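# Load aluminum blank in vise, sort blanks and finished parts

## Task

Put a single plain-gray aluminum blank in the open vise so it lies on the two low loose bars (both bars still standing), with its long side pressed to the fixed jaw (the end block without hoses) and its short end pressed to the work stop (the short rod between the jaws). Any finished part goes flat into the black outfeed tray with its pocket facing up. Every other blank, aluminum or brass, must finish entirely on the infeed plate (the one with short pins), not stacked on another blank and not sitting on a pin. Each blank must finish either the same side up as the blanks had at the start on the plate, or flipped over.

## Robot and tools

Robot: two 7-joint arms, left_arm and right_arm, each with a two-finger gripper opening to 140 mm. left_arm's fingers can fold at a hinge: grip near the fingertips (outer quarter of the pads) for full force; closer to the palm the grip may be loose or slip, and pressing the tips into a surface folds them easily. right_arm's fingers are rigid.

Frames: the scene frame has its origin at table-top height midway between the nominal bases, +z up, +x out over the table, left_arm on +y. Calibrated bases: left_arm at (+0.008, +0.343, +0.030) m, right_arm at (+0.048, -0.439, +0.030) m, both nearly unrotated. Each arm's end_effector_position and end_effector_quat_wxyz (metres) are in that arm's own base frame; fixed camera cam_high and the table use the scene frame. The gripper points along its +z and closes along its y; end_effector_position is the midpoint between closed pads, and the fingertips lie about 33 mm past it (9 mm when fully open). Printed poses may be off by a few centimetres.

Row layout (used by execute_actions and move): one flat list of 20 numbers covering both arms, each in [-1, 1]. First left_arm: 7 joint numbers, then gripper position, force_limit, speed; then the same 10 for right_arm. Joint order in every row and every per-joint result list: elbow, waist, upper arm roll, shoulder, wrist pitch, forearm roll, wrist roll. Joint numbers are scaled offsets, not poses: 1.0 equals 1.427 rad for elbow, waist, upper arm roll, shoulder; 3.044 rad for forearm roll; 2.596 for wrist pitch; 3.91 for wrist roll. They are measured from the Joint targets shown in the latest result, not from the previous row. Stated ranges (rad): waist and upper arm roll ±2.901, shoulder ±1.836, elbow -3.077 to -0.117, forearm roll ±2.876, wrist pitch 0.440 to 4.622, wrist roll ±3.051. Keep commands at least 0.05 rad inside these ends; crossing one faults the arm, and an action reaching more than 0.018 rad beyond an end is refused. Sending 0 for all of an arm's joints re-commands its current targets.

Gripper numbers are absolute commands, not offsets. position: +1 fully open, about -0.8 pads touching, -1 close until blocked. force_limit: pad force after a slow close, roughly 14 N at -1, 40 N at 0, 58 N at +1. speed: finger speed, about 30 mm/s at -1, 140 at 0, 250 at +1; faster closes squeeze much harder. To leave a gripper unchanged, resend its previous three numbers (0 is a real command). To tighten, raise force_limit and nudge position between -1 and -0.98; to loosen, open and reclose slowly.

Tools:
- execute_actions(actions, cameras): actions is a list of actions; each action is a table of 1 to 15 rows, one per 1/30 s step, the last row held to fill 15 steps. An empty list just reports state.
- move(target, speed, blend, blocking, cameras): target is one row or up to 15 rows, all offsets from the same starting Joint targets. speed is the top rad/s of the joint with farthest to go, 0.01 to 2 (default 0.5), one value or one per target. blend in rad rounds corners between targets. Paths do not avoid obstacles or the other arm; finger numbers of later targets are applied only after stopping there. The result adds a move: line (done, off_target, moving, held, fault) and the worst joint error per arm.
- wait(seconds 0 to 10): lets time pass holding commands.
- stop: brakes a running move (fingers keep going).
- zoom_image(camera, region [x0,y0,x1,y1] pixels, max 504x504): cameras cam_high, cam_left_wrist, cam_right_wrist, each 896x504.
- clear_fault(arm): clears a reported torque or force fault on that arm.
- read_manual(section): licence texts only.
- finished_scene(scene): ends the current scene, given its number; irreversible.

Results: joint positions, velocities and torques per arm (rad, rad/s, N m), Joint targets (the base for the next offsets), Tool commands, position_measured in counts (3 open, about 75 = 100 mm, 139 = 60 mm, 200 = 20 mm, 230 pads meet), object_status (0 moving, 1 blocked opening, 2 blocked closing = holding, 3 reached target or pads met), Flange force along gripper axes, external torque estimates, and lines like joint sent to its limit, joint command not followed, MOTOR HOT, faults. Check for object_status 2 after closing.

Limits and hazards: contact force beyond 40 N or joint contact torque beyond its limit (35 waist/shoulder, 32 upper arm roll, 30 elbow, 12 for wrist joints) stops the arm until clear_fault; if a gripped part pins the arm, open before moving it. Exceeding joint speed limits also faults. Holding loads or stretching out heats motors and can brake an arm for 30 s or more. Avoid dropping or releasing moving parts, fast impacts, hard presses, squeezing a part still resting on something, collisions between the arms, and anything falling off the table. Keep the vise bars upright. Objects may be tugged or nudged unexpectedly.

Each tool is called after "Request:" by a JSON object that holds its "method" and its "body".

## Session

Request:
{"method": "execute_actions", "body": {"actions": []}}

Scene clock: 0.00 s.
left_arm: end_effector_position=(+0.2746, -0.1132, +0.3643) position_measured=3 object_status=3 end_effector_quat_wxyz=(+0.076, +0.784, -0.513, -0.341) | right_arm: end_effector_position=(+0.4580, +0.4983, +0.1243) position_measured=3 object_status=3 end_effector_quat_wxyz=(-0.143, +0.984, -0.098, +0.047)
Joint names: [elbow, waist, upper arm roll, shoulder, wrist pitch, forearm roll, wrist roll]
Joint positions: left_arm=[-1.879 -0.387 0.01 -0.113 1.052 -0.013 -0.793] | right_arm=[-2.044 0.792 0.011 0.291 2.612 0.198 -0.727]
Joint velocities: within noise
Joint torques (N m): no reading
External joint torques (N m): no reading
Flange force (N): no reading
Joint targets: left_arm=[-1.879 -0.387 0.010 -0.113 1.052 -0.013 -0.793] | right_arm=[-2.044 0.792 0.011 0.291 2.612 0.198 -0.727]
Tool commands: left_gripper/position=+1.0 left_gripper/force_limit=+1.0 left_gripper/speed=+1.0 right_gripper/position=+1.0 right_gripper/force_limit=+1.0 right_gripper/speed=+1.0
camera_calibration:
cam_left_wrist: T_world_to_cam=[[-0.751828, -0.46231, 0.470132, -0.0102087], [-0.0192608, 0.728107, 0.685192, -0.153849], [-0.659078, 0.506092, -0.556316, 0.583856], [0, 0, 0, 1]] pos_world=[0.374168, -0.188186, 0.435024]
cam_right_wrist: T_world_to_cam=[[-0.162425, -0.941056, -0.2967, 0.589701], [-0.96075, 0.0822969, 0.264928, 0.370218], [-0.224895, 0.328085, -0.917487, 0.189101], [0, 0, 0, 1]] pos_world=[0.493997, 0.462433, 0.25038]

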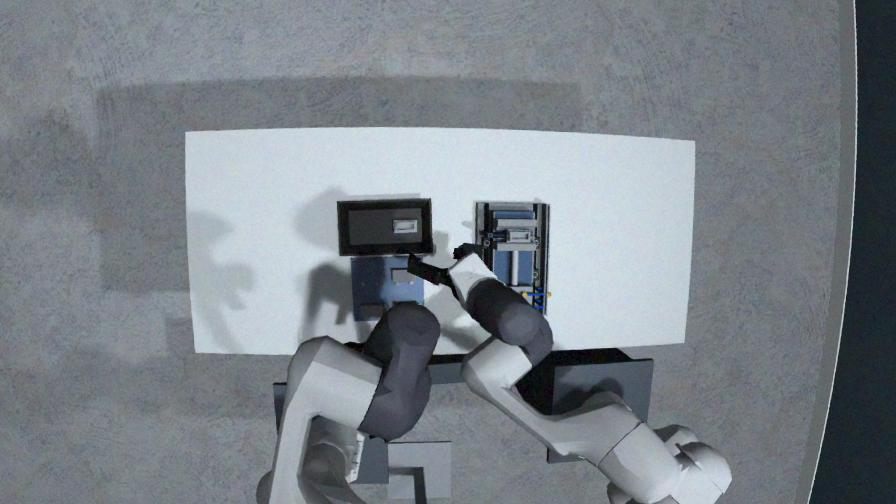

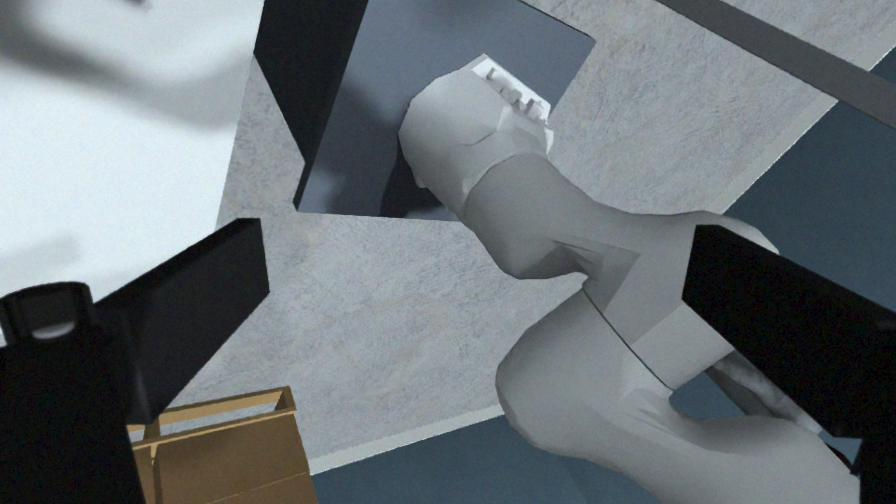

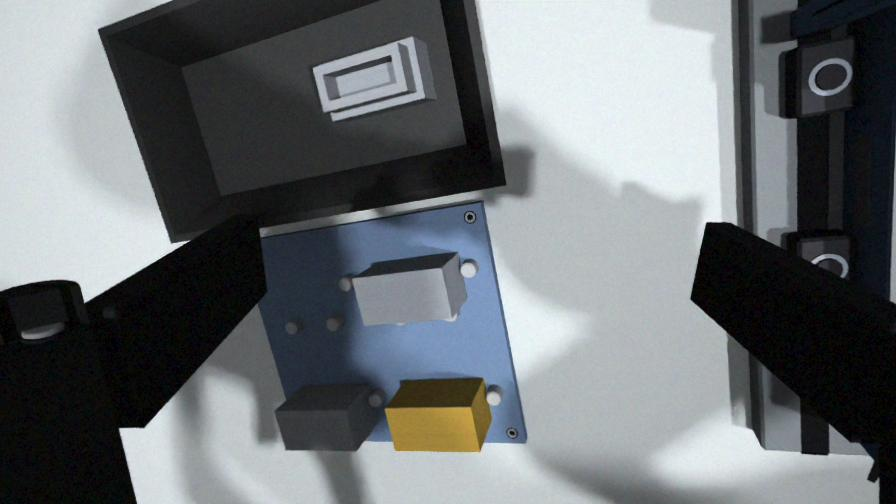

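Request:
{"method": "zoom_image", "body": {"camera": "cam_right_wrist", "region": [250, 180, 550, 470]}}

Request:
{"method": "zoom_image", "body": {"camera": "cam_right_wrist", "region": [90, 0, 530, 250]}}

Request:
{"method": "zoom_image", "body": {"camera": "cam_high", "region": [330, 190, 570, 330]}}

Scaled by 1.680 from the camera's 896x504 image, which has a finer 1280x720 frame.

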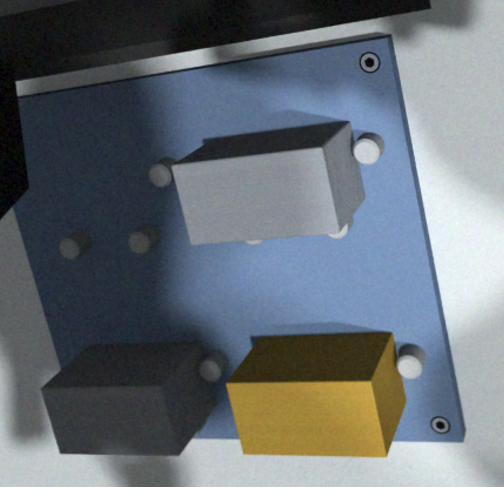

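Scaled by 1.145 from the camera's 896x504 image, which has a finer 1280x720 frame.

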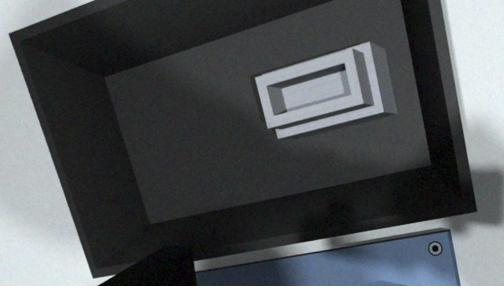

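Scaled by 2.100 from the camera's 896x504 image, which has a finer 1280x720 frame.

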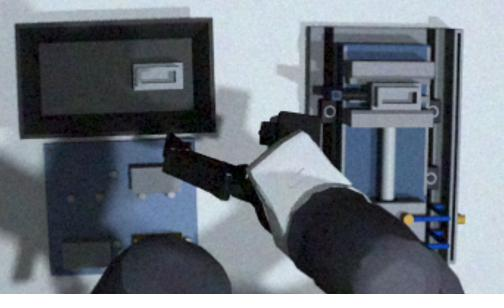

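Request:
{"method": "move", "body": {"target": [[0,0,0,0,0,0,0,-0.15,-0.05,0.5,0,0,-0.0077,-0.238963,-0.120185,-0.065046,0.032481,-0.10,0.0,0.5],[0,0,0,0,0,0,0,-0.15,-0.05,0.5,-0.042747,-0.730203,-0.0077,-0.448493,-0.329738,-0.065046,0.115090,-0.10,0.0,0.5],[0.553513,-0.212271,-0.007008,0.548866,0.272484,0.004271,0.016136,-0.15,-0.05,0.5,-0.042747,-0.730203,-0.0077,-0.448493,-0.329738,-0.065046,0.115090,-0.10,0.0,0.5]], "speed": [0.6,0.8,0.6], "blend": [0.1,0,0], "cameras": ["cam_high","cam_left_wrist"]}}

Scene clock: 99.17 s.
left_arm: end_effector_position=(+0.5688, -0.4733, +0.2185) position_measured=148 object_status=3 end_effector_quat_wxyz=(+0.003, +0.722, -0.692, -0.002) | right_arm: end_effector_position=(+0.4379, -0.1115, +0.3502) position_measured=141 object_status=3 end_effector_quat_wxyz=(-0.002, +0.718, -0.696, +0.001)
Joint names: [elbow, waist, upper arm roll, shoulder, wrist pitch, forearm roll, wrist roll]
Joint positions: left_arm=[-1.091 -0.691 -0.002 0.67 1.756 -0.004 -0.734] | right_arm=[-2.104 -0.248 -0.002 -0.347 1.761 0.002 -0.281]
Joint velocities: left_arm=[0 0 -0.001 -0.001 0.003 -0.001 0.003] | right_arm=[within noise]
Joint torques (N m): left_arm=[25.17 0.71 1.29 -52.21 2.98 1.18 0.16] | right_arm=[26.1 -0.75 0.69 -20.25 2.36 0.65 0.12]
External joint torques (N m): left_arm=[0.56 0.58 0.69 -0.12 0.38 0.41 0.16] | right_arm=[1.18 -0.78 0.93 0.25 -0.26 -0.1 0.12]
Flange force (N): left_arm=[1.2 -2.8 -0.5] | right_arm=[0.4 -4.1 -3.8]
Joint targets: left_arm=[-1.090 -0.690 0.000 0.670 1.760 0.000 -0.730] | right_arm=[-2.105 -0.250 0.000 -0.348 1.756 0.001 -0.277]
move: done; blend cut to 0 rad at target 1
camera_calibration:
cam_left_wrist: T_world_to_cam=[[-0.999093, -0.0417709, 0.0082086, 0.553702], [-0.0365318, 0.940286, 0.338419, 0.399995], [-0.0218545, 0.337812, -0.94096, 0.520852], [0, 0, 0, 1]] pos_world=[0.579195, -0.528932, 0.350189]
Images, in order (width x height): cam_high 896x504, cam_left_wrist 896x504.

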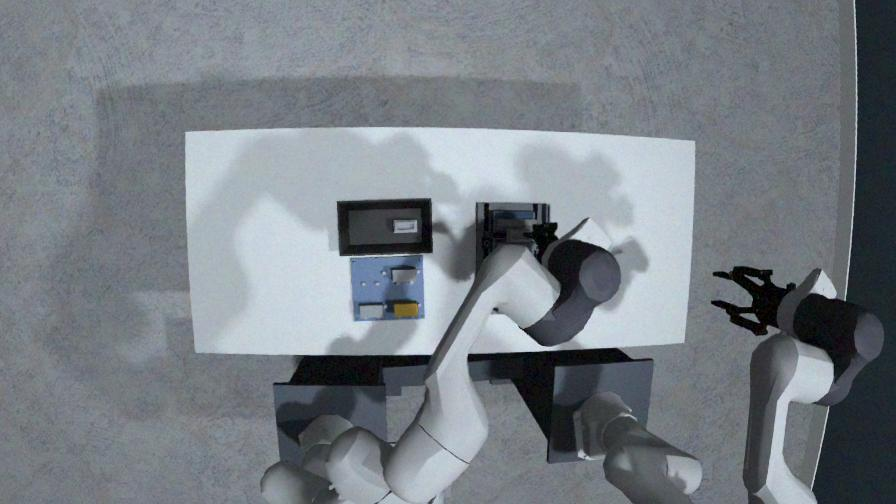

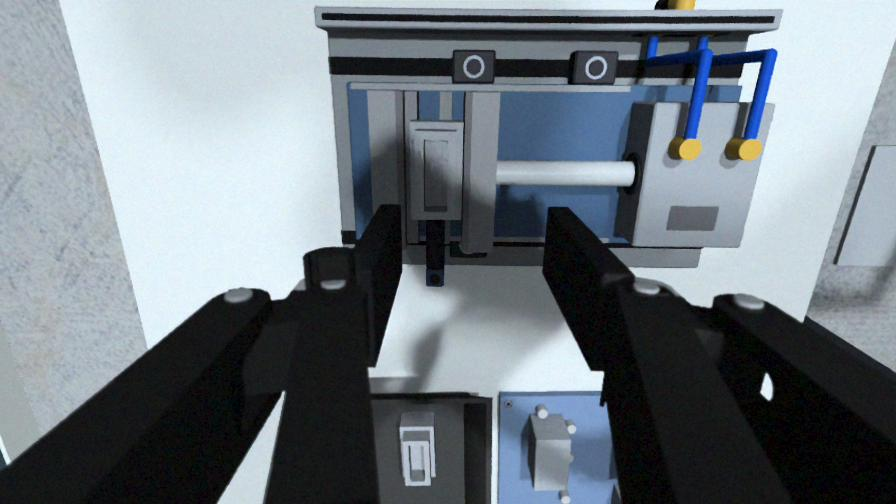

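Request:
{"method": "execute_actions", "body": {"actions": [], "cameras": ["cam_left_wrist", "cam_high"]}}

Scene clock: 124.70 s.
left_arm: end_effector_position=(+0.5691, -0.4735, +0.2187) position_measured=148 object_status=3 end_effector_quat_wxyz=(+0.003, +0.722, -0.692, -0.002) | right_arm: end_effector_position=(+0.4378, -0.1115, +0.3501) position_measured=141 object_status=3 end_effector_quat_wxyz=(-0.002, +0.718, -0.697, +0.001)
Joint names: [elbow, waist, upper arm roll, shoulder, wrist pitch, forearm roll, wrist roll]
Joint positions: left_arm=[-1.091 -0.691 -0.002 0.67 1.757 -0.004 -0.733] | right_arm=[-2.104 -0.248 -0.002 -0.347 1.76 0.002 -0.281]
Joint velocities: within noise
Joint torques (N m): left_arm=[25.1 0.67 1.27 -52.15 2.9 1.11 0.09] | right_arm=[26.12 -0.69 0.66 -20.2 2.37 0.66 0.08]
External joint torques (N m): left_arm=[0.29 0.68 0.74 0.33 0.28 0.35 0.09] | right_arm=[1.25 -0.6 1.04 0.17 -0.25 -0.09 0.08]
Flange force (N): left_arm=[1.4 -3.2 -0.1] | right_arm=[0.2 -4.1 -3.9]
Joint targets: left_arm=[-1.090 -0.690 0.000 0.670 1.760 0.000 -0.730] | right_arm=[-2.105 -0.250 0.000 -0.348 1.756 0.001 -0.277]
Tool commands: left_gripper/position=-0.15 left_gripper/force_limit=-0.05 left_gripper/speed=+0.5 right_gripper/position=-0.1 right_gripper/force_limit=+0.0 right_gripper/speed=+0.5
camera_calibration:
cam_left_wrist: T_world_to_cam=[[-0.999148, -0.0406471, 0.00713065, 0.554839], [-0.035852, 0.940539, 0.337789, 0.399997], [-0.0204368, 0.337245, -0.941195, 0.520096], [0, 0, 0, 1]] pos_world=[0.579336, -0.529059, 0.350441]
Images, in order (width x height): cam_high 896x504, cam_left_wrist 896x504.

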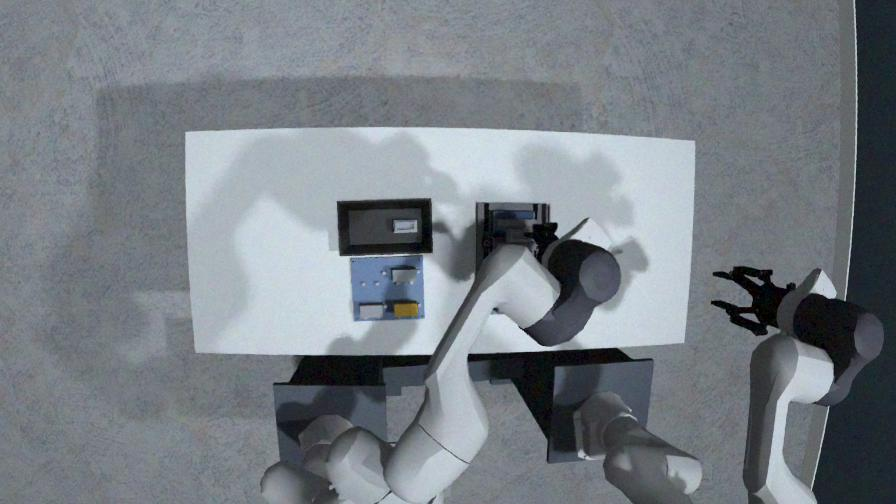

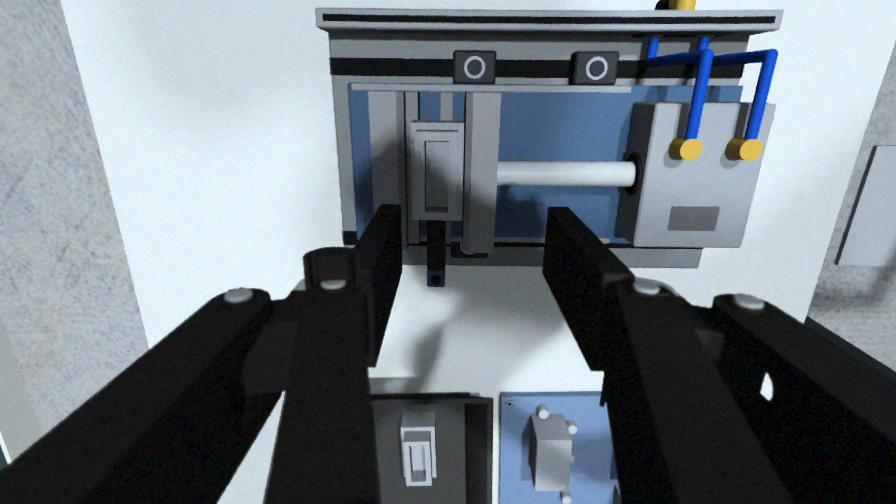

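Request:
{"method": "zoom_image", "body": {"camera": "cam_left_wrist", "region": [330, 80, 570, 300]}}

Request:
{"method": "zoom_image", "body": {"camera": "cam_high", "region": [330, 190, 440, 330]}}

Scaled by 2.100 from the camera's 896x504 image, which has a finer 1280x720 frame.

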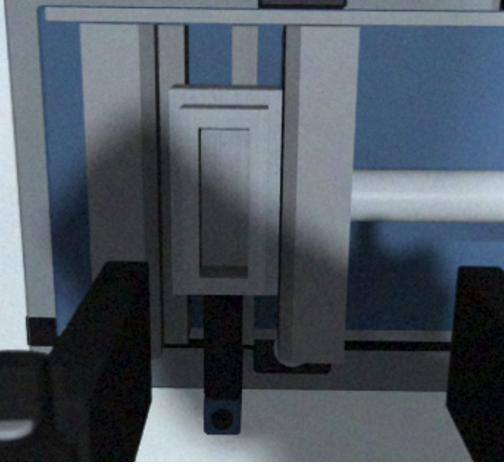

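Scaled by 3.600 from the camera's 896x504 image, which has a finer 1280x720 frame.

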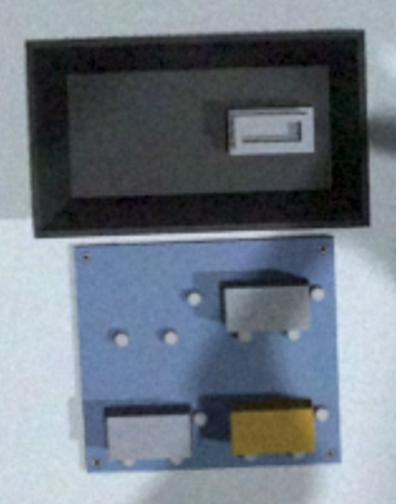

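Request:
{"method": "move", "body": {"target": [-0.018274, 0.005280, 0, 0.061889, 0.044065, 0, 0.001927, -0.15, -0.05, 0.5, 0, 0, 0, 0, 0, 0, 0, -0.10, 0.0, 0.5], "speed": 0.15, "cameras": ["cam_left_wrist"]}}

Scene clock: 171.63 s.
left_arm: end_effector_position=(+0.5839, -0.4787, +0.1505) position_measured=148 object_status=3 end_effector_quat_wxyz=(+0.002, +0.722, -0.692, -0.002) | right_arm: end_effector_position=(+0.4377, -0.1114, +0.3500) position_measured=141 object_status=3 end_effector_quat_wxyz=(-0.002, +0.718, -0.697, +0.001)
Joint names: [elbow, waist, upper arm roll, shoulder, wrist pitch, forearm roll, wrist roll]
Joint positions: left_arm=[-1.116 -0.684 -0.002 0.759 1.871 -0.004 -0.726] | right_arm=[-2.104 -0.248 -0.002 -0.347 1.76 0.002 -0.281]
Joint velocities: left_arm=[-0.001 -0.001 0 0 0.005 -0.001 0.001] | right_arm=[within noise]
Joint torques (N m): left_arm=[24.89 0.94 1.33 -54.1 3.01 1.07 0.19] | right_arm=[26.32 -0.68 0.74 -20.23 2.39 0.66 0.12]
External joint torques (N m): left_arm=[0.19 1.23 0.93 -0.05 0.4 0.34 0.19] | right_arm=[1.35 -0.7 0.99 0.34 -0.24 -0.09 0.12]
Flange force (N): left_arm=[-1.5 -1.2 0.5] | right_arm=[0.4 -4.9 -4.2]
Joint targets: left_arm=[-1.116 -0.682 0.000 0.758 1.874 0.000 -0.722] | right_arm=[-2.105 -0.250 0.000 -0.348 1.756 0.001 -0.277]
move: done
camera_calibration:
cam_left_wrist: T_world_to_cam=[[-0.999125, -0.0412161, 0.00711575, 0.569595], [-0.0363913, 0.940494, 0.337855, 0.428691], [-0.0206174, 0.337301, -0.941171, 0.458038], [0, 0, 0, 1]] pos_world=[0.594141, -0.534201, 0.282203]
Images, in order (width x height): cam_left_wrist 896x504.

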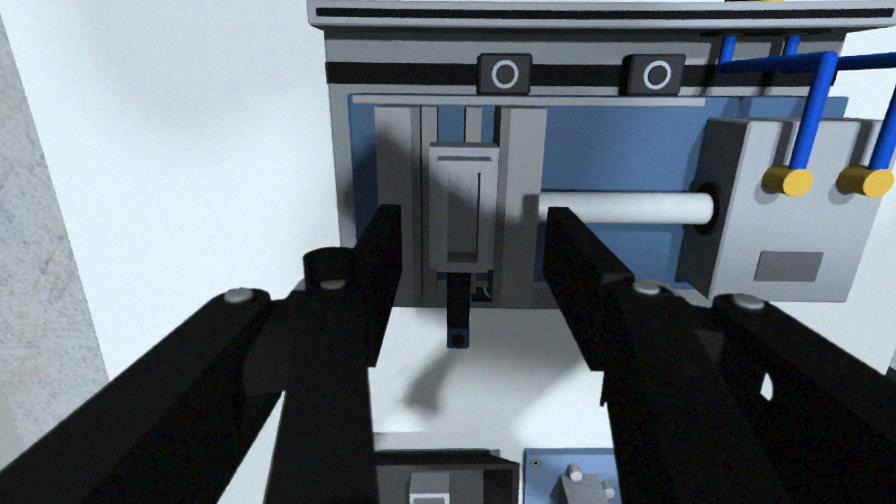

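Request:
{"method": "zoom_image", "body": {"camera": "cam_left_wrist", "region": [370, 100, 570, 320]}}

Scaled by 2.291 from the camera's 896x504 image, which has a finer 1280x720 frame.

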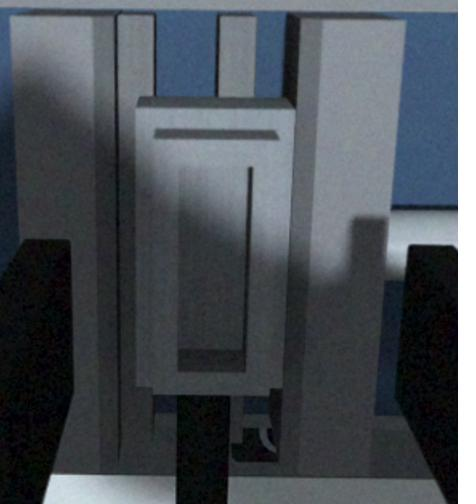

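Request:
{"method": "move", "body": {"target": [-0.014920, -0.001067, 0, 0.017986, 0.018088, 0, -0.000389, -0.15, -0.05, 0.5, 0, 0, 0, 0, 0, 0, 0, -0.10, 0.0, 0.5], "speed": 0.08, "cameras": ["cam_left_wrist"]}}

Request:
{"method": "zoom_image", "body": {"camera": "cam_left_wrist", "region": [360, 100, 580, 330]}}

Scene clock: 217.03 s.
left_arm: end_effector_position=(+0.5861, -0.4804, +0.1263) position_measured=148 object_status=3 end_effector_quat_wxyz=(+0.002, +0.722, -0.692, -0.001) | right_arm: end_effector_position=(+0.4377, -0.1114, +0.3500) position_measured=141 object_status=3 end_effector_quat_wxyz=(-0.002, +0.718, -0.697, +0.001)
Joint names: [elbow, waist, upper arm roll, shoulder, wrist pitch, forearm roll, wrist roll]
Joint positions: left_arm=[-1.137 -0.684 -0.002 0.783 1.918 -0.004 -0.726] | right_arm=[-2.104 -0.248 -0.002 -0.347 1.76 0.002 -0.281]
Joint velocities: left_arm=[0 0 0 0 0.005 -0.001 0] | right_arm=[within noise]
Joint torques (N m): left_arm=[24.74 0.61 1.33 -54.53 2.96 1.04 0.06] | right_arm=[26.26 -0.57 0.59 -20.27 2.42 0.67 0.13]
External joint torques (N m): left_arm=[0.04 0.71 0.8 0.08 0.35 0.31 0.06] | right_arm=[1.33 -0.57 0.88 0.22 -0.21 -0.08 0.13]
Flange force (N): left_arm=[-1.1 -0.3 0.7] | right_arm=[0.4 -4.5 -4.0]
Joint targets: left_arm=[-1.137 -0.684 0.000 0.784 1.921 0.000 -0.724] | right_arm=[-2.105 -0.250 0.000 -0.348 1.756 0.001 -0.277]
move: done
camera_calibration:
cam_left_wrist: T_world_to_cam=[[-0.999148, -0.0408984, 0.00548448, 0.572251], [-0.0366681, 0.940938, 0.336588, 0.439098], [-0.0189265, 0.3361, -0.941636, 0.434433], [0, 0, 0, 1]] pos_world=[0.596087, -0.535773, 0.258145]
Images, in order (width x height): cam_left_wrist 896x504.

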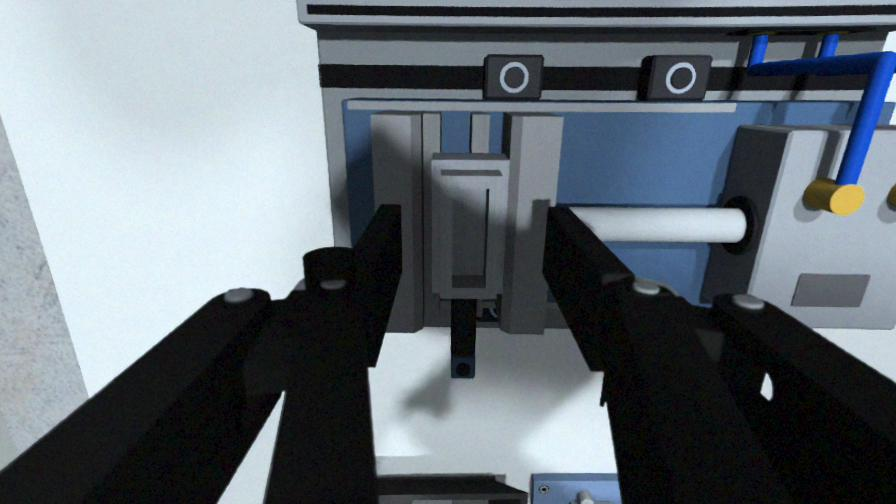

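Scaled by 2.191 from the camera's 896x504 image, which has a finer 1280x720 frame.

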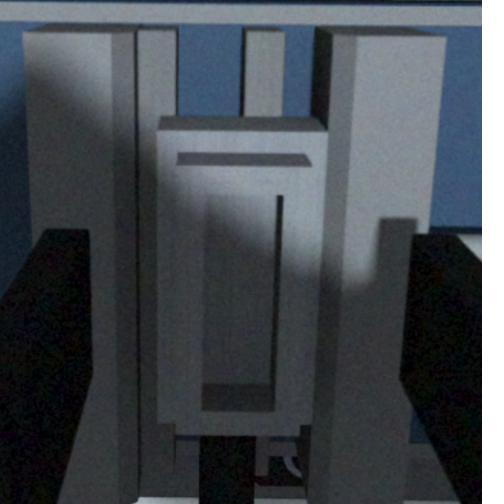

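Request:
{"method": "move", "body": {"target": [[-0.018723, 0, 0, 0.011431, 0.016576, 0, 0, -0.15, -0.05, 0.5, 0, 0, 0, 0, 0, 0, 0, -0.10, 0.0, 0.5], [-0.018723, 0, 0, 0.011431, 0.016576, 0, 0, -1, -0.05, -1, 0, 0, 0, 0, 0, 0, 0, -0.10, 0.0, 0.5]], "speed": 0.06, "cameras": ["cam_left_wrist"]}}

Request:
{"method": "zoom_image", "body": {"camera": "cam_left_wrist", "region": [360, 100, 580, 330]}}

Scene clock: 228.00 s.
left_arm: end_effector_position=(+0.5866, -0.4807, +0.1054) position_measured=195 object_status=0 end_effector_quat_wxyz=(+0.002, +0.722, -0.692, +0.000) | right_arm: end_effector_position=(+0.4376, -0.1114, +0.3499) position_measured=141 object_status=3 end_effector_quat_wxyz=(-0.002, +0.718, -0.697, +0.001)
Joint names: [elbow, waist, upper arm roll, shoulder, wrist pitch, forearm roll, wrist roll]
Joint positions: left_arm=[-1.163 -0.684 -0.002 0.799 1.962 -0.003 -0.726] | right_arm=[-2.104 -0.249 -0.002 -0.347 1.76 0.002 -0.281]
Joint velocities: within noise
Joint torques (N m): left_arm=[23.77 0.45 1.26 -53 2.88 1 0.07] | right_arm=[26.39 -0.65 0.62 -20.23 2.43 0.65 0.12]
External joint torques (N m): left_arm=[-0.88 0.43 0.63 1.86 0.24 0.28 0.07] | right_arm=[1.45 -0.6 0.95 0.25 -0.2 -0.09 0.12]
Flange force (N): left_arm=[-0.1 -1.0 3.0] | right_arm=[0.4 -4.9 -4.3]
Joint targets: left_arm=[-1.164 -0.684 0.000 0.800 1.964 0.000 -0.724] | right_arm=[-2.105 -0.250 0.000 -0.348 1.756 0.001 -0.277]
move: done
camera_calibration:
cam_left_wrist: T_world_to_cam=[[-0.999147, -0.0410885, 0.00407978, 0.572883], [-0.0373365, 0.941241, 0.335666, 0.447016], [-0.0176321, 0.335227, -0.941972, 0.413703], [0, 0, 0, 1]] pos_world=[0.596379, -0.535896, 0.237311]
Images, in order (width x height): cam_left_wrist 896x504.

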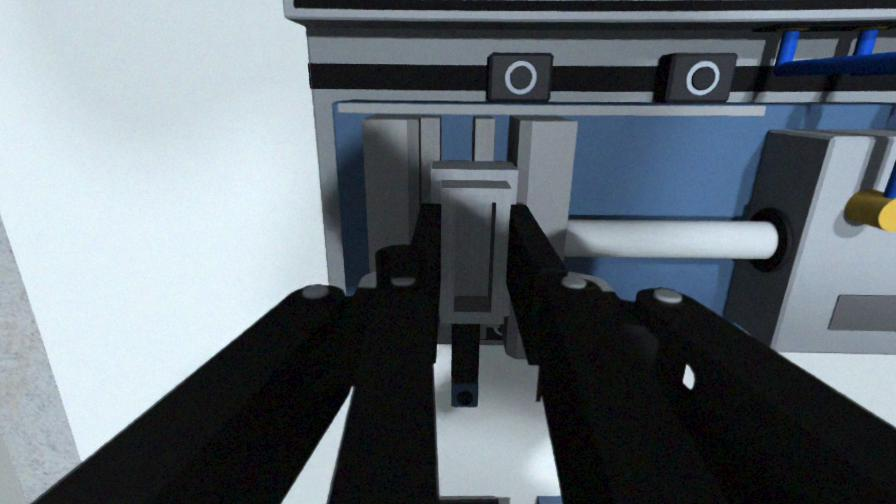

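Scaled by 2.191 from the camera's 896x504 image, which has a finer 1280x720 frame.

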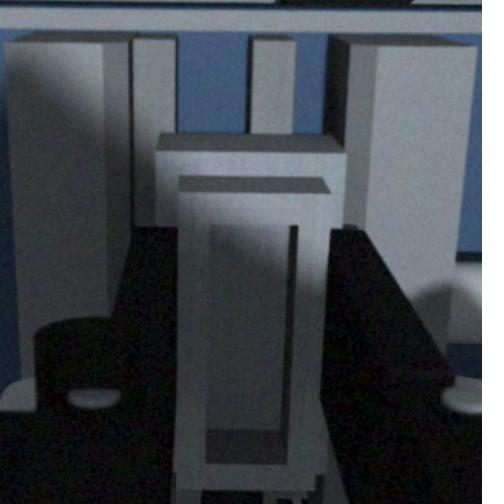

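Request:
{"method": "wait", "body": {"seconds": 0.5, "cameras": []}}

Scene clock: 232.93 s.
left_arm: end_effector_position=(+0.5866, -0.4807, +0.1054) position_measured=195 object_status=2 end_effector_quat_wxyz=(+0.002, +0.722, -0.692, +0.000) | right_arm: end_effector_position=(+0.4376, -0.1114, +0.3499) position_measured=141 object_status=3 end_effector_quat_wxyz=(-0.002, +0.718, -0.697, +0.001)
Joint names: [elbow, waist, upper arm roll, shoulder, wrist pitch, forearm roll, wrist roll]
Joint positions: left_arm=[-1.163 -0.684 -0.002 0.799 1.962 -0.003 -0.726] | right_arm=[-2.104 -0.249 -0.002 -0.347 1.76 0.002 -0.281]
Joint velocities: within noise
Joint torques (N m): left_arm=[23.89 0.63 1.28 -53.04 2.89 1.01 0.07] | right_arm=[26.27 -0.62 0.57 -20.2 2.43 0.65 0.09]
External joint torques (N m): left_arm=[-0.71 0.76 0.76 1.73 0.27 0.29 0.07] | right_arm=[1.35 -0.73 0.73 0.25 -0.2 -0.11 0.09]
Flange force (N): left_arm=[0.1 -1.8 2.8] | right_arm=[0.8 -4.5 -4.1]
Joint targets: left_arm=[-1.164 -0.684 0.000 0.800 1.964 0.000 -0.724] | right_arm=[-2.105 -0.250 0.000 -0.348 1.756 0.001 -0.277]
Tool commands: left_gripper/position=-1.0 left_gripper/force_limit=-0.05 left_gripper/speed=-1.0 right_gripper/position=-0.1 right_gripper/force_limit=+0.0 right_gripper/speed=+0.5
wait: 0.50 s; at rest from the start
No camera images: "cameras" was empty.

Request:
{"method": "move", "body": {"target": [[0.005300, 0, 0, -0.003200, -0.004650, 0, 0, -1, -0.05, -1, 0, 0, 0, 0, 0, 0, 0, -0.10, 0.0, 0.5], [0.005300, 0, 0, -0.003200, -0.004650, 0, 0, -0.98, 0.0, -1, 0, 0, 0, 0, 0, 0, 0, -0.10, 0.0, 0.5]], "speed": 0.02, "cameras": ["cam_left_wrist"]}}

Scene clock: 264.17 s.
left_arm: end_effector_position=(+0.5859, -0.4801, +0.1069) position_measured=197 object_status=2 end_effector_quat_wxyz=(+0.002, +0.722, -0.692, -0.002) | right_arm: end_effector_position=(+0.4376, -0.1114, +0.3499) position_measured=141 object_status=3 end_effector_quat_wxyz=(-0.002, +0.718, -0.697, +0.001)
Joint names: [elbow, waist, upper arm roll, shoulder, wrist pitch, forearm roll, wrist roll]
Joint positions: left_arm=[-1.159 -0.684 -0.002 0.799 1.954 -0.003 -0.726] | right_arm=[-2.104 -0.249 -0.002 -0.347 1.76 0.002 -0.281]
Joint velocities: within noise
Joint torques (N m): left_arm=[25.68 0.58 1.29 -55.91 2.66 1 0.06] | right_arm=[26.28 -0.68 0.61 -20.27 2.44 0.66 0.11]
External joint torques (N m): left_arm=[1.03 0.68 0.74 -1.07 0.04 0.28 0.06] | right_arm=[1.44 -0.67 0.9 0.09 -0.17 -0.09 0.11]
Flange force (N): left_arm=[1.4 -3.1 -2.0] | right_arm=[0.4 -4.4 -4.2]
Joint targets: left_arm=[-1.156 -0.684 0.000 0.795 1.952 0.000 -0.724] | right_arm=[-2.105 -0.250 0.000 -0.348 1.756 0.001 -0.277]
move: done
camera_calibration:
cam_left_wrist: T_world_to_cam=[[-0.999133, -0.0410636, 0.00690251, 0.571915], [-0.0363158, 0.940435, 0.33803, 0.444742], [-0.0203721, 0.337486, -0.94111, 0.417447], [0, 0, 0, 1]] pos_world=[0.596074, -0.535649, 0.23858]
Images, in order (width x height): cam_left_wrist 896x504.

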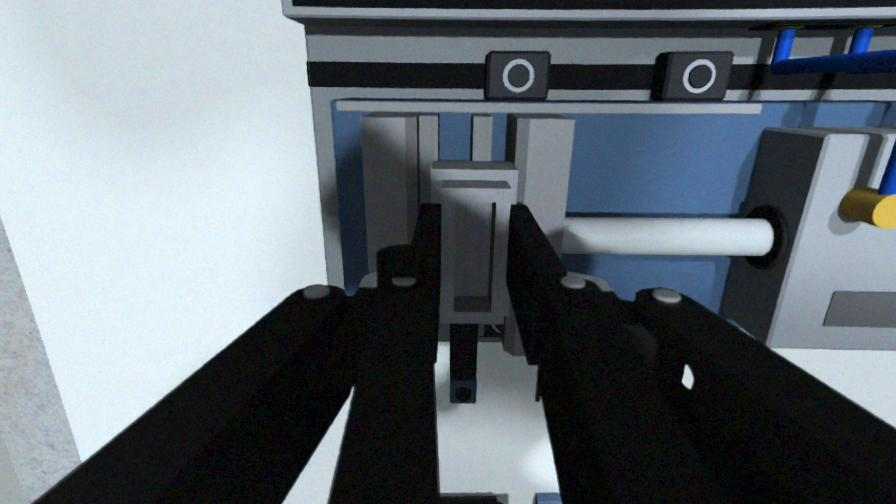

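Request:
{"method": "move", "body": {"target": [[0.053549, 0, 0, -0.020585, -0.040773, 0, 0, -0.98, 0.0, -1, 0, 0, 0, 0, 0, 0, 0, -0.10, 0.0, 0.5], [0.101715, 0, 0, -0.023739, -0.068983, 0, 0, -0.98, 0.0, -1, 0, 0, 0, 0, 0, 0, 0, -0.10, 0.0, 0.5], [-0.520018, 0.352809, 0, -0.382641, 0.075492, 0, 0.128762, -0.98, 0.0, -1, 0, 0, 0, 0, 0, 0, 0, -0.10, 0.0, 0.5]], "speed": [0.08, 0.15, 0.4], "blend": [0.02, 0.03, 0], "cameras": ["cam_left_wrist", "cam_high"]}}

Scene clock: 288.30 s.
left_arm: end_effector_position=(+0.6012, -0.1099, +0.1575) position_measured=197 object_status=2 end_effector_quat_wxyz=(+0.003, +0.724, -0.690, -0.002) | right_arm: end_effector_position=(+0.4376, -0.1114, +0.3499) position_measured=141 object_status=3 end_effector_quat_wxyz=(-0.002, +0.718, -0.697, +0.001)
Joint names: [elbow, waist, upper arm roll, shoulder, wrist pitch, forearm roll, wrist roll]
Joint positions: left_arm=[-1.898 -0.181 0.001 0.253 2.144 -0.003 -0.226] | right_arm=[-2.104 -0.249 -0.002 -0.347 1.76 0.002 -0.28]
Joint velocities: left_arm=[0.001 0 -0.001 0 0 0 0.006] | right_arm=[within noise]
Joint torques (N m): left_arm=[24.1 0.58 0.66 -41.13 3.03 0.9 0.08] | right_arm=[26.31 -0.66 0.51 -20.24 2.45 0.65 0.13]
External joint torques (N m): left_arm=[0.37 0.67 0.52 -1.19 0.45 0.27 0.08] | right_arm=[1.35 -0.66 0.79 0.32 -0.18 -0.1 0.13]
Flange force (N): left_arm=[-1.6 2.2 -0.7] | right_arm=[0.6 -4.8 -4.0]
Joint targets: left_arm=[-1.898 -0.180 0.000 0.249 2.148 0.000 -0.220] | right_arm=[-2.105 -0.250 0.000 -0.348 1.756 0.001 -0.277]
move: done; blend cut to 0 rad at target 1
camera_calibration:
cam_left_wrist: T_world_to_cam=[[-0.998866, -0.0468724, 0.00832415, 0.601027], [-0.0413121, 0.940347, 0.3377, 0.0830944], [-0.0236564, 0.336974, -0.941217, 0.342367], [0, 0, 0, 1]] pos_world=[0.611877, -0.165335, 0.289178]
Images, in order (width x height): cam_high 896x504, cam_left_wrist 896x504.

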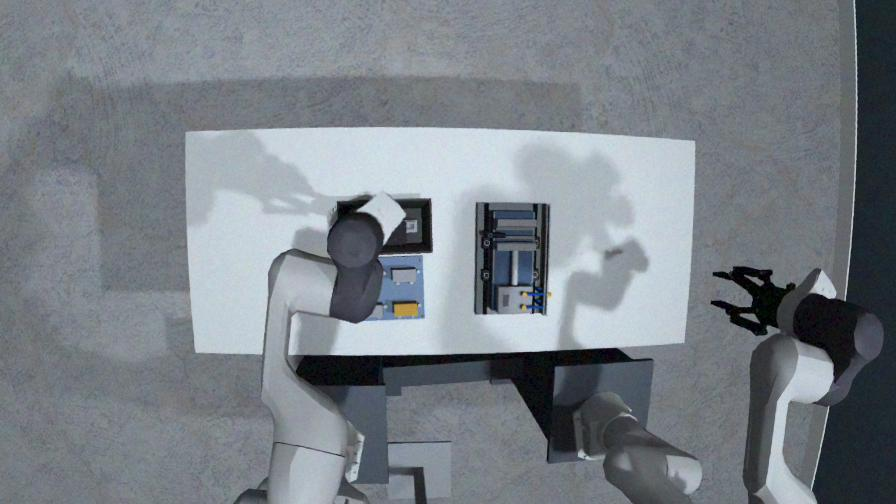

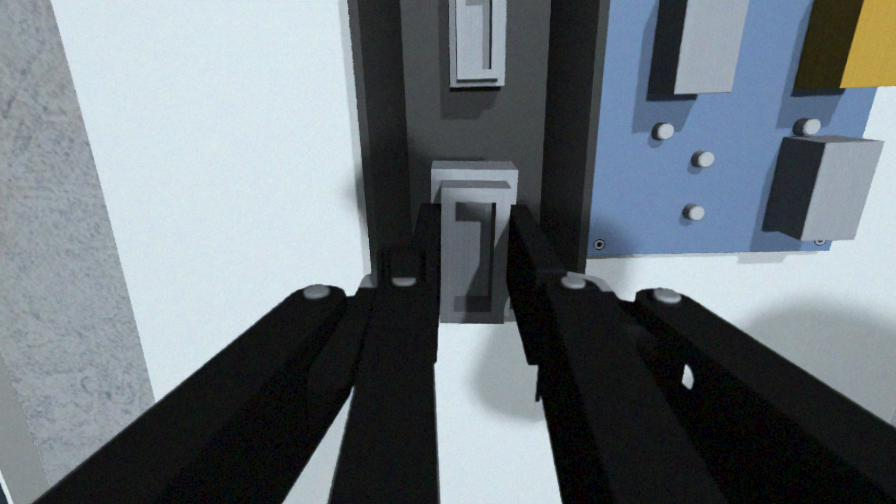

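Request:
{"method": "zoom_image", "body": {"camera": "cam_left_wrist", "region": [340, 60, 640, 340]}}

Request:
{"method": "zoom_image", "body": {"camera": "cam_high", "region": [320, 180, 460, 340]}}

Scaled by 1.680 from the camera's 896x504 image, which has a finer 1280x720 frame.

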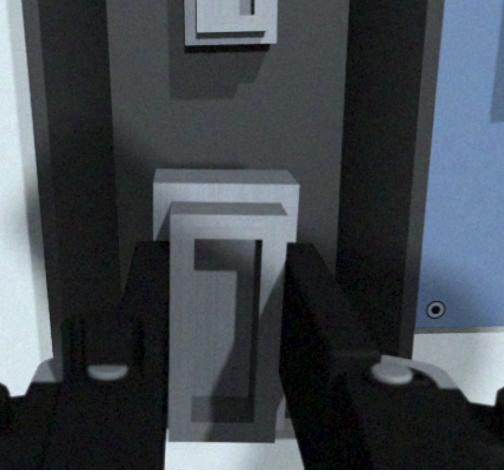

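Scaled by 3.150 from the camera's 896x504 image, which has a finer 1280x720 frame.

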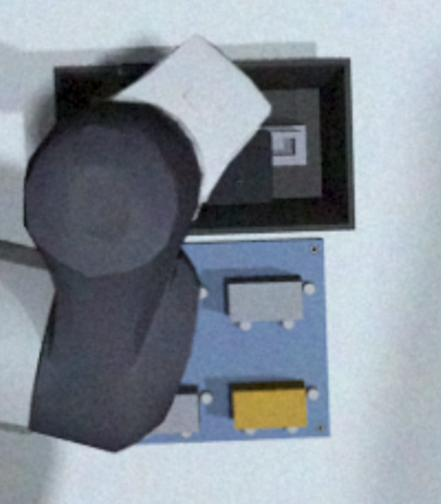

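Request:
{"method": "move", "body": {"target": [[-0.076484, -0.001222, 0, 0.028709, 0.057824, 0, -0.003004, -0.98, 0.0, -1, 0, 0, 0, 0, 0, 0, 0, -0.10, 0.0, 0.5], [-0.093658, -0.001222, 0, 0.090873, 0.101435, 0, -0.003004, -0.98, 0.0, -1, 0, 0, 0, 0, 0, 0, 0, -0.10, 0.0, 0.5]], "speed": [0.15, 0.12], "blend": [0.02, 0], "cameras": ["cam_left_wrist"]}}

Scene clock: 327.07 s.
left_arm: end_effector_position=(+0.5881, -0.1073, +0.0459) position_measured=197 object_status=2 end_effector_quat_wxyz=(+0.002, +0.725, -0.689, -0.001) | right_arm: end_effector_position=(+0.4375, -0.1114, +0.3498) position_measured=141 object_status=3 end_effector_quat_wxyz=(-0.002, +0.718, -0.697, +0.001)
Joint names: [elbow, waist, upper arm roll, shoulder, wrist pitch, forearm roll, wrist roll]
Joint positions: left_arm=[-2.032 -0.181 0.001 0.379 2.407 -0.003 -0.229] | right_arm=[-2.105 -0.249 -0.002 -0.347 1.76 0.002 -0.28]
Joint velocities: left_arm=[0 0 -0.001 -0.001 0.004 0 0] | right_arm=[within noise]
Joint torques (N m): left_arm=[21.87 0.41 0.77 -41.94 3.14 0.77 -0.21] | right_arm=[26.27 -0.68 0.54 -20.21 2.44 0.65 0.07]
External joint torques (N m): left_arm=[0.59 0.59 0.61 -0.61 0.56 0.27 -0.21] | right_arm=[1.34 -0.73 0.76 0.27 -0.19 -0.11 0.07]
Flange force (N): left_arm=[-0.6 -0.1 -0.1] | right_arm=[0.8 -4.5 -4.0]
Joint targets: left_arm=[-2.032 -0.182 0.000 0.379 2.411 0.000 -0.232] | right_arm=[-2.105 -0.250 0.000 -0.348 1.756 0.001 -0.277]
move: done; blend cut to 0 rad at target 1
camera_calibration:
cam_left_wrist: T_world_to_cam=[[-0.9987, -0.0506338, 0.00584453, 0.588578], [-0.0456852, 0.94009, 0.337852, 0.120296], [-0.0226011, 0.337145, -0.941181, 0.235543], [0, 0, 0, 1]] pos_world=[0.598632, -0.1627, 0.177607]
Images, in order (width x height): cam_left_wrist 896x504.

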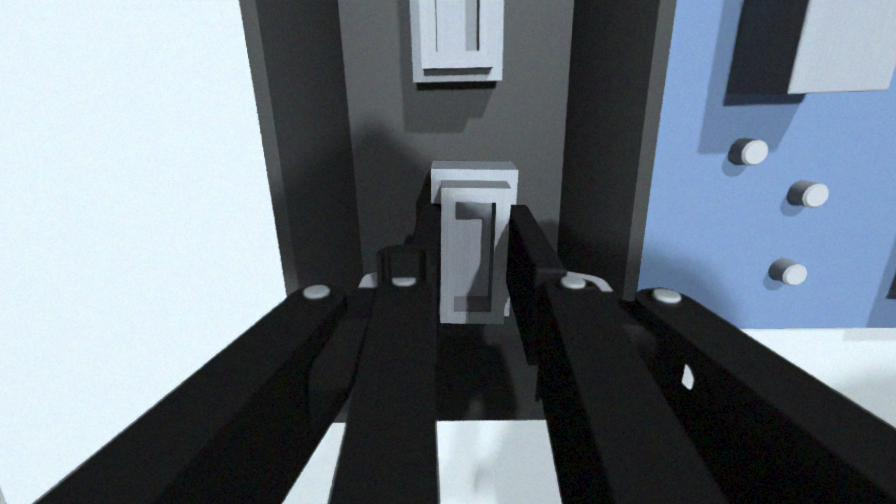

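Request:
{"method": "move", "body": {"target": [-0.00072, 0, 0, 0.00778, 0.004673, 0, 0, -0.98, 0.0, -1, 0, 0, 0, 0, 0, 0, 0, -0.10, 0.0, 0.5], "speed": 0.02, "cameras": []}}

Request:
{"method": "move", "body": {"target": [-0.00024, 0, 0, 0.002593, 0.001558, 0, 0, -0.98, 0.0, -1, 0, 0, 0, 0, 0, 0, 0, -0.10, 0.0, 0.5], "speed": 0.015, "cameras": []}}

Scene clock: 336.37 s.
left_arm: end_effector_position=(+0.5886, -0.1074, +0.0405) position_measured=197 object_status=2 end_effector_quat_wxyz=(+0.002, +0.725, -0.689, -0.001) | right_arm: end_effector_position=(+0.4375, -0.1114, +0.3498) position_measured=141 object_status=3 end_effector_quat_wxyz=(-0.002, +0.718, -0.697, +0.001)
Joint names: [elbow, waist, upper arm roll, shoulder, wrist pitch, forearm roll, wrist roll]
Joint positions: left_arm=[-2.033 -0.181 0.001 0.39 2.419 -0.003 -0.229] | right_arm=[-2.105 -0.249 -0.002 -0.347 1.76 0.002 -0.28]
Joint velocities: left_arm=[-0.002 0 0.001 -0.001 0.004 0 0] | right_arm=[within noise]
Joint torques (N m): left_arm=[21.38 0.44 0.79 -41.67 3.05 0.76 -0.2] | right_arm=[26.36 -0.61 0.56 -20.24 2.44 0.66 0.09]
External joint torques (N m): left_arm=[0.32 0.34 0.35 -0.24 0.48 0.26 -0.2] | right_arm=[1.64 -0.65 0.8 -0.07 -0.16 -0.1 0.09]
Flange force (N): left_arm=[-0.2 0.0 0.5] | right_arm=[0.6 -4.4 -4.7]
Joint targets: left_arm=[-2.033 -0.182 0.000 0.390 2.423 0.000 -0.232] | right_arm=[-2.105 -0.250 0.000 -0.348 1.756 0.001 -0.277]
move: done
No camera images: "cameras" was empty.

Scene clock: 337.07 s.
left_arm: end_effector_position=(+0.5888, -0.1074, +0.0386) position_measured=197 object_status=2 end_effector_quat_wxyz=(+0.002, +0.725, -0.689, -0.001) | right_arm: end_effector_position=(+0.4375, -0.1114, +0.3498) position_measured=141 object_status=3 end_effector_quat_wxyz=(-0.002, +0.718, -0.697, +0.001)
Joint names: [elbow, waist, upper arm roll, shoulder, wrist pitch, forearm roll, wrist roll]
Joint positions: left_arm=[-2.033 -0.181 0.001 0.393 2.424 -0.003 -0.229] | right_arm=[-2.105 -0.249 -0.002 -0.347 1.76 0.002 -0.28]
Joint velocities: left_arm=[-0.001 0 0 0.001 0.003 0 0] | right_arm=[within noise]
Joint torques (N m): left_arm=[21.36 0.42 0.76 -41.69 3.14 0.75 -0.18] | right_arm=[26.33 -0.65 0.55 -20.18 2.45 0.66 0.09]
External joint torques (N m): left_arm=[0.33 0.42 0.43 -0.28 0.57 0.26 -0.18] | right_arm=[1.4 -0.59 0.88 0.27 -0.18 -0.09 0.09]
Flange force (N): left_arm=[-0.4 0.2 0.6] | right_arm=[0.5 -4.8 -4.1]
Joint targets: left_arm=[-2.033 -0.182 0.000 0.394 2.427 0.000 -0.232] | right_arm=[-2.105 -0.250 0.000 -0.348 1.756 0.001 -0.277]
move: done
No camera images: "cameras" was empty.

Request:
{"method": "move", "body": {"target": [-0.00018, 0, 0, 0.001945, 0.001168, 0, 0, -0.98, 0.0, -1, 0, 0, 0, 0, 0, 0, 0, -0.10, 0.0, 0.5], "speed": 0.015, "cameras": []}}

Request:
{"method": "move", "body": {"target": [-0.00018, 0, 0, 0.001945, 0.001168, 0, 0, -0.98, 0.0, -1, 0, 0, 0, 0, 0, 0, 0, -0.10, 0.0, 0.5], "speed": 0.015, "cameras": []}}

Scene clock: 340.67 s.
left_arm: end_effector_position=(+0.5889, -0.1074, +0.0377) position_measured=197 object_status=2 end_effector_quat_wxyz=(+0.001, +0.725, -0.689, -0.001) | right_arm: end_effector_position=(+0.4375, -0.1114, +0.3498) position_measured=141 object_status=3 end_effector_quat_wxyz=(-0.002, +0.718, -0.697, +0.000)
Joint names: [elbow, waist, upper arm roll, shoulder, wrist pitch, forearm roll, wrist roll]
Joint positions: left_arm=[-2.033 -0.181 0.001 0.395 2.426 -0.003 -0.229] | right_arm=[-2.105 -0.249 -0.002 -0.347 1.76 0.002 -0.28]
Joint velocities: within noise
Joint torques (N m): left_arm=[21.27 0.47 0.8 -41.02 3.17 0.75 -0.19] | right_arm=[26.31 -0.61 0.55 -20.19 2.43 0.66 0.13]
External joint torques (N m): left_arm=[0.26 0.36 0.35 0.48 0.6 0.26 -0.19] | right_arm=[1.42 -0.56 0.9 0.29 -0.19 -0.08 0.13]
Flange force (N): left_arm=[0.1 -1.3 2.0] | right_arm=[0.4 -5.0 -4.2]
Joint targets: left_arm=[-2.033 -0.182 0.000 0.397 2.431 0.000 -0.232] | right_arm=[-2.105 -0.250 0.000 -0.348 1.756 0.001 -0.277]
move: done
No camera images: "cameras" was empty.

Scene clock: 341.37 s.
left_arm: end_effector_position=(+0.5891, -0.1075, +0.0377) position_measured=197 object_status=2 end_effector_quat_wxyz=(+0.001, +0.725, -0.689, +0.000) | right_arm: end_effector_position=(+0.4375, -0.1114, +0.3498) position_measured=141 object_status=3 end_effector_quat_wxyz=(-0.002, +0.718, -0.697, +0.000)
Joint names: [elbow, waist, upper arm roll, shoulder, wrist pitch, forearm roll, wrist roll]
Joint positions: left_arm=[-2.033 -0.181 0.001 0.395 2.427 -0.003 -0.229] | right_arm=[-2.105 -0.249 -0.002 -0.347 1.76 0.002 -0.28]
Joint velocities: within noise
Joint torques (N m): left_arm=[20.95 0.49 0.79 -39.35 3.51 0.75 -0.21] | right_arm=[26.31 -0.67 0.58 -20.22 2.46 0.65 0.06]
External joint torques (N m): left_arm=[0.02 0.55 0.49 1.99 0.95 0.26 -0.21] | right_arm=[1.4 -0.74 0.77 0.26 -0.17 -0.12 0.06]
Flange force (N): left_arm=[0.4 -3.5 5.6] | right_arm=[0.8 -4.7 -4.1]
Joint targets: left_arm=[-2.034 -0.182 0.000 0.399 2.434 0.000 -0.232] | right_arm=[-2.105 -0.250 0.000 -0.348 1.756 0.001 -0.277]
move: done
No camera images: "cameras" was empty.

Request:
{"method": "move", "body": {"target": [[0.00018, 0, 0, -0.001945, -0.001168, 0, 0, -0.98, 0.0, -1, 0, 0, 0, 0, 0, 0, 0, -0.10, 0.0, 0.5], [0.00018, 0, 0, -0.001945, -0.001168, 0, 0, -0.40, -0.05, -1, 0, 0, 0, 0, 0, 0, 0, -0.10, 0.0, 0.5], [0.00018, 0, 0, -0.001945, -0.001168, 0, 0, -0.18, -0.05, -1, 0, 0, 0, 0, 0, 0, 0, -0.10, 0.0, 0.5], [0.006936, 0, 0, -0.042907, -0.027400, 0, 0, -0.18, -0.05, -1, 0, 0, 0, 0, 0, 0, 0, -0.10, 0.0, 0.5]], "speed": [0.02, 0.02, 0.02, 0.05], "cameras": ["cam_left_wrist"]}}

Scene clock: 361.10 s.
left_arm: end_effector_position=(+0.5895, -0.1076, +0.0686) position_measured=151 object_status=3 end_effector_quat_wxyz=(+0.001, +0.725, -0.689, +0.001) | right_arm: end_effector_position=(+0.4375, -0.1113, +0.3498) position_measured=141 object_status=3 end_effector_quat_wxyz=(-0.002, +0.718, -0.697, +0.000)
Joint names: [elbow, waist, upper arm roll, shoulder, wrist pitch, forearm roll, wrist roll]
Joint positions: left_arm=[-2.025 -0.181 0.001 0.34 2.366 -0.003 -0.229] | right_arm=[-2.105 -0.249 -0.002 -0.347 1.76 0.002 -0.28]
Joint velocities: left_arm=[0.001 0.003 0 0 -0.004 0.001 0] | right_arm=[within noise]
Joint torques (N m): left_arm=[22.14 0.45 0.78 -40.91 2.5 0.77 -0.17] | right_arm=[26.29 -0.69 0.5 -20.29 2.46 0.66 0.06]
External joint torques (N m): left_arm=[0.33 0.53 0.55 -0.2 -0.1 0.24 -0.17] | right_arm=[1.48 -0.68 0.79 0 -0.16 -0.09 0.06]
Flange force (N): left_arm=[-0.3 -1.0 -0.7] | right_arm=[0.6 -4.2 -4.3]
Joint targets: left_arm=[-2.024 -0.182 0.000 0.338 2.362 0.000 -0.232] | right_arm=[-2.105 -0.250 0.000 -0.348 1.756 0.001 -0.277]
move: done
camera_calibration:
cam_left_wrist: T_world_to_cam=[[-0.998719, -0.0505835, 0.00123654, 0.590198], [-0.0472139, 0.940421, 0.336717, 0.114047], [-0.0181952, 0.336227, -0.941605, 0.254403], [0, 0, 0, 1]] pos_world=[0.599455, -0.162935, 0.200416]
Images, in order (width x height): cam_left_wrist 896x504.

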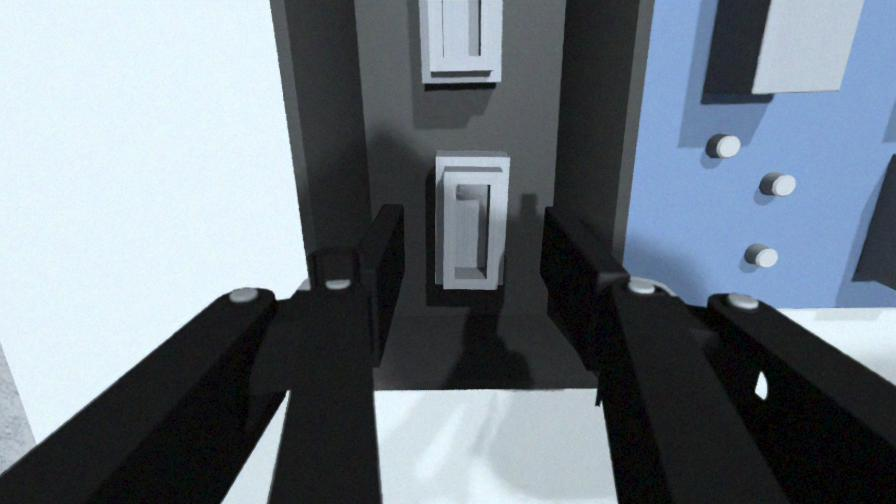

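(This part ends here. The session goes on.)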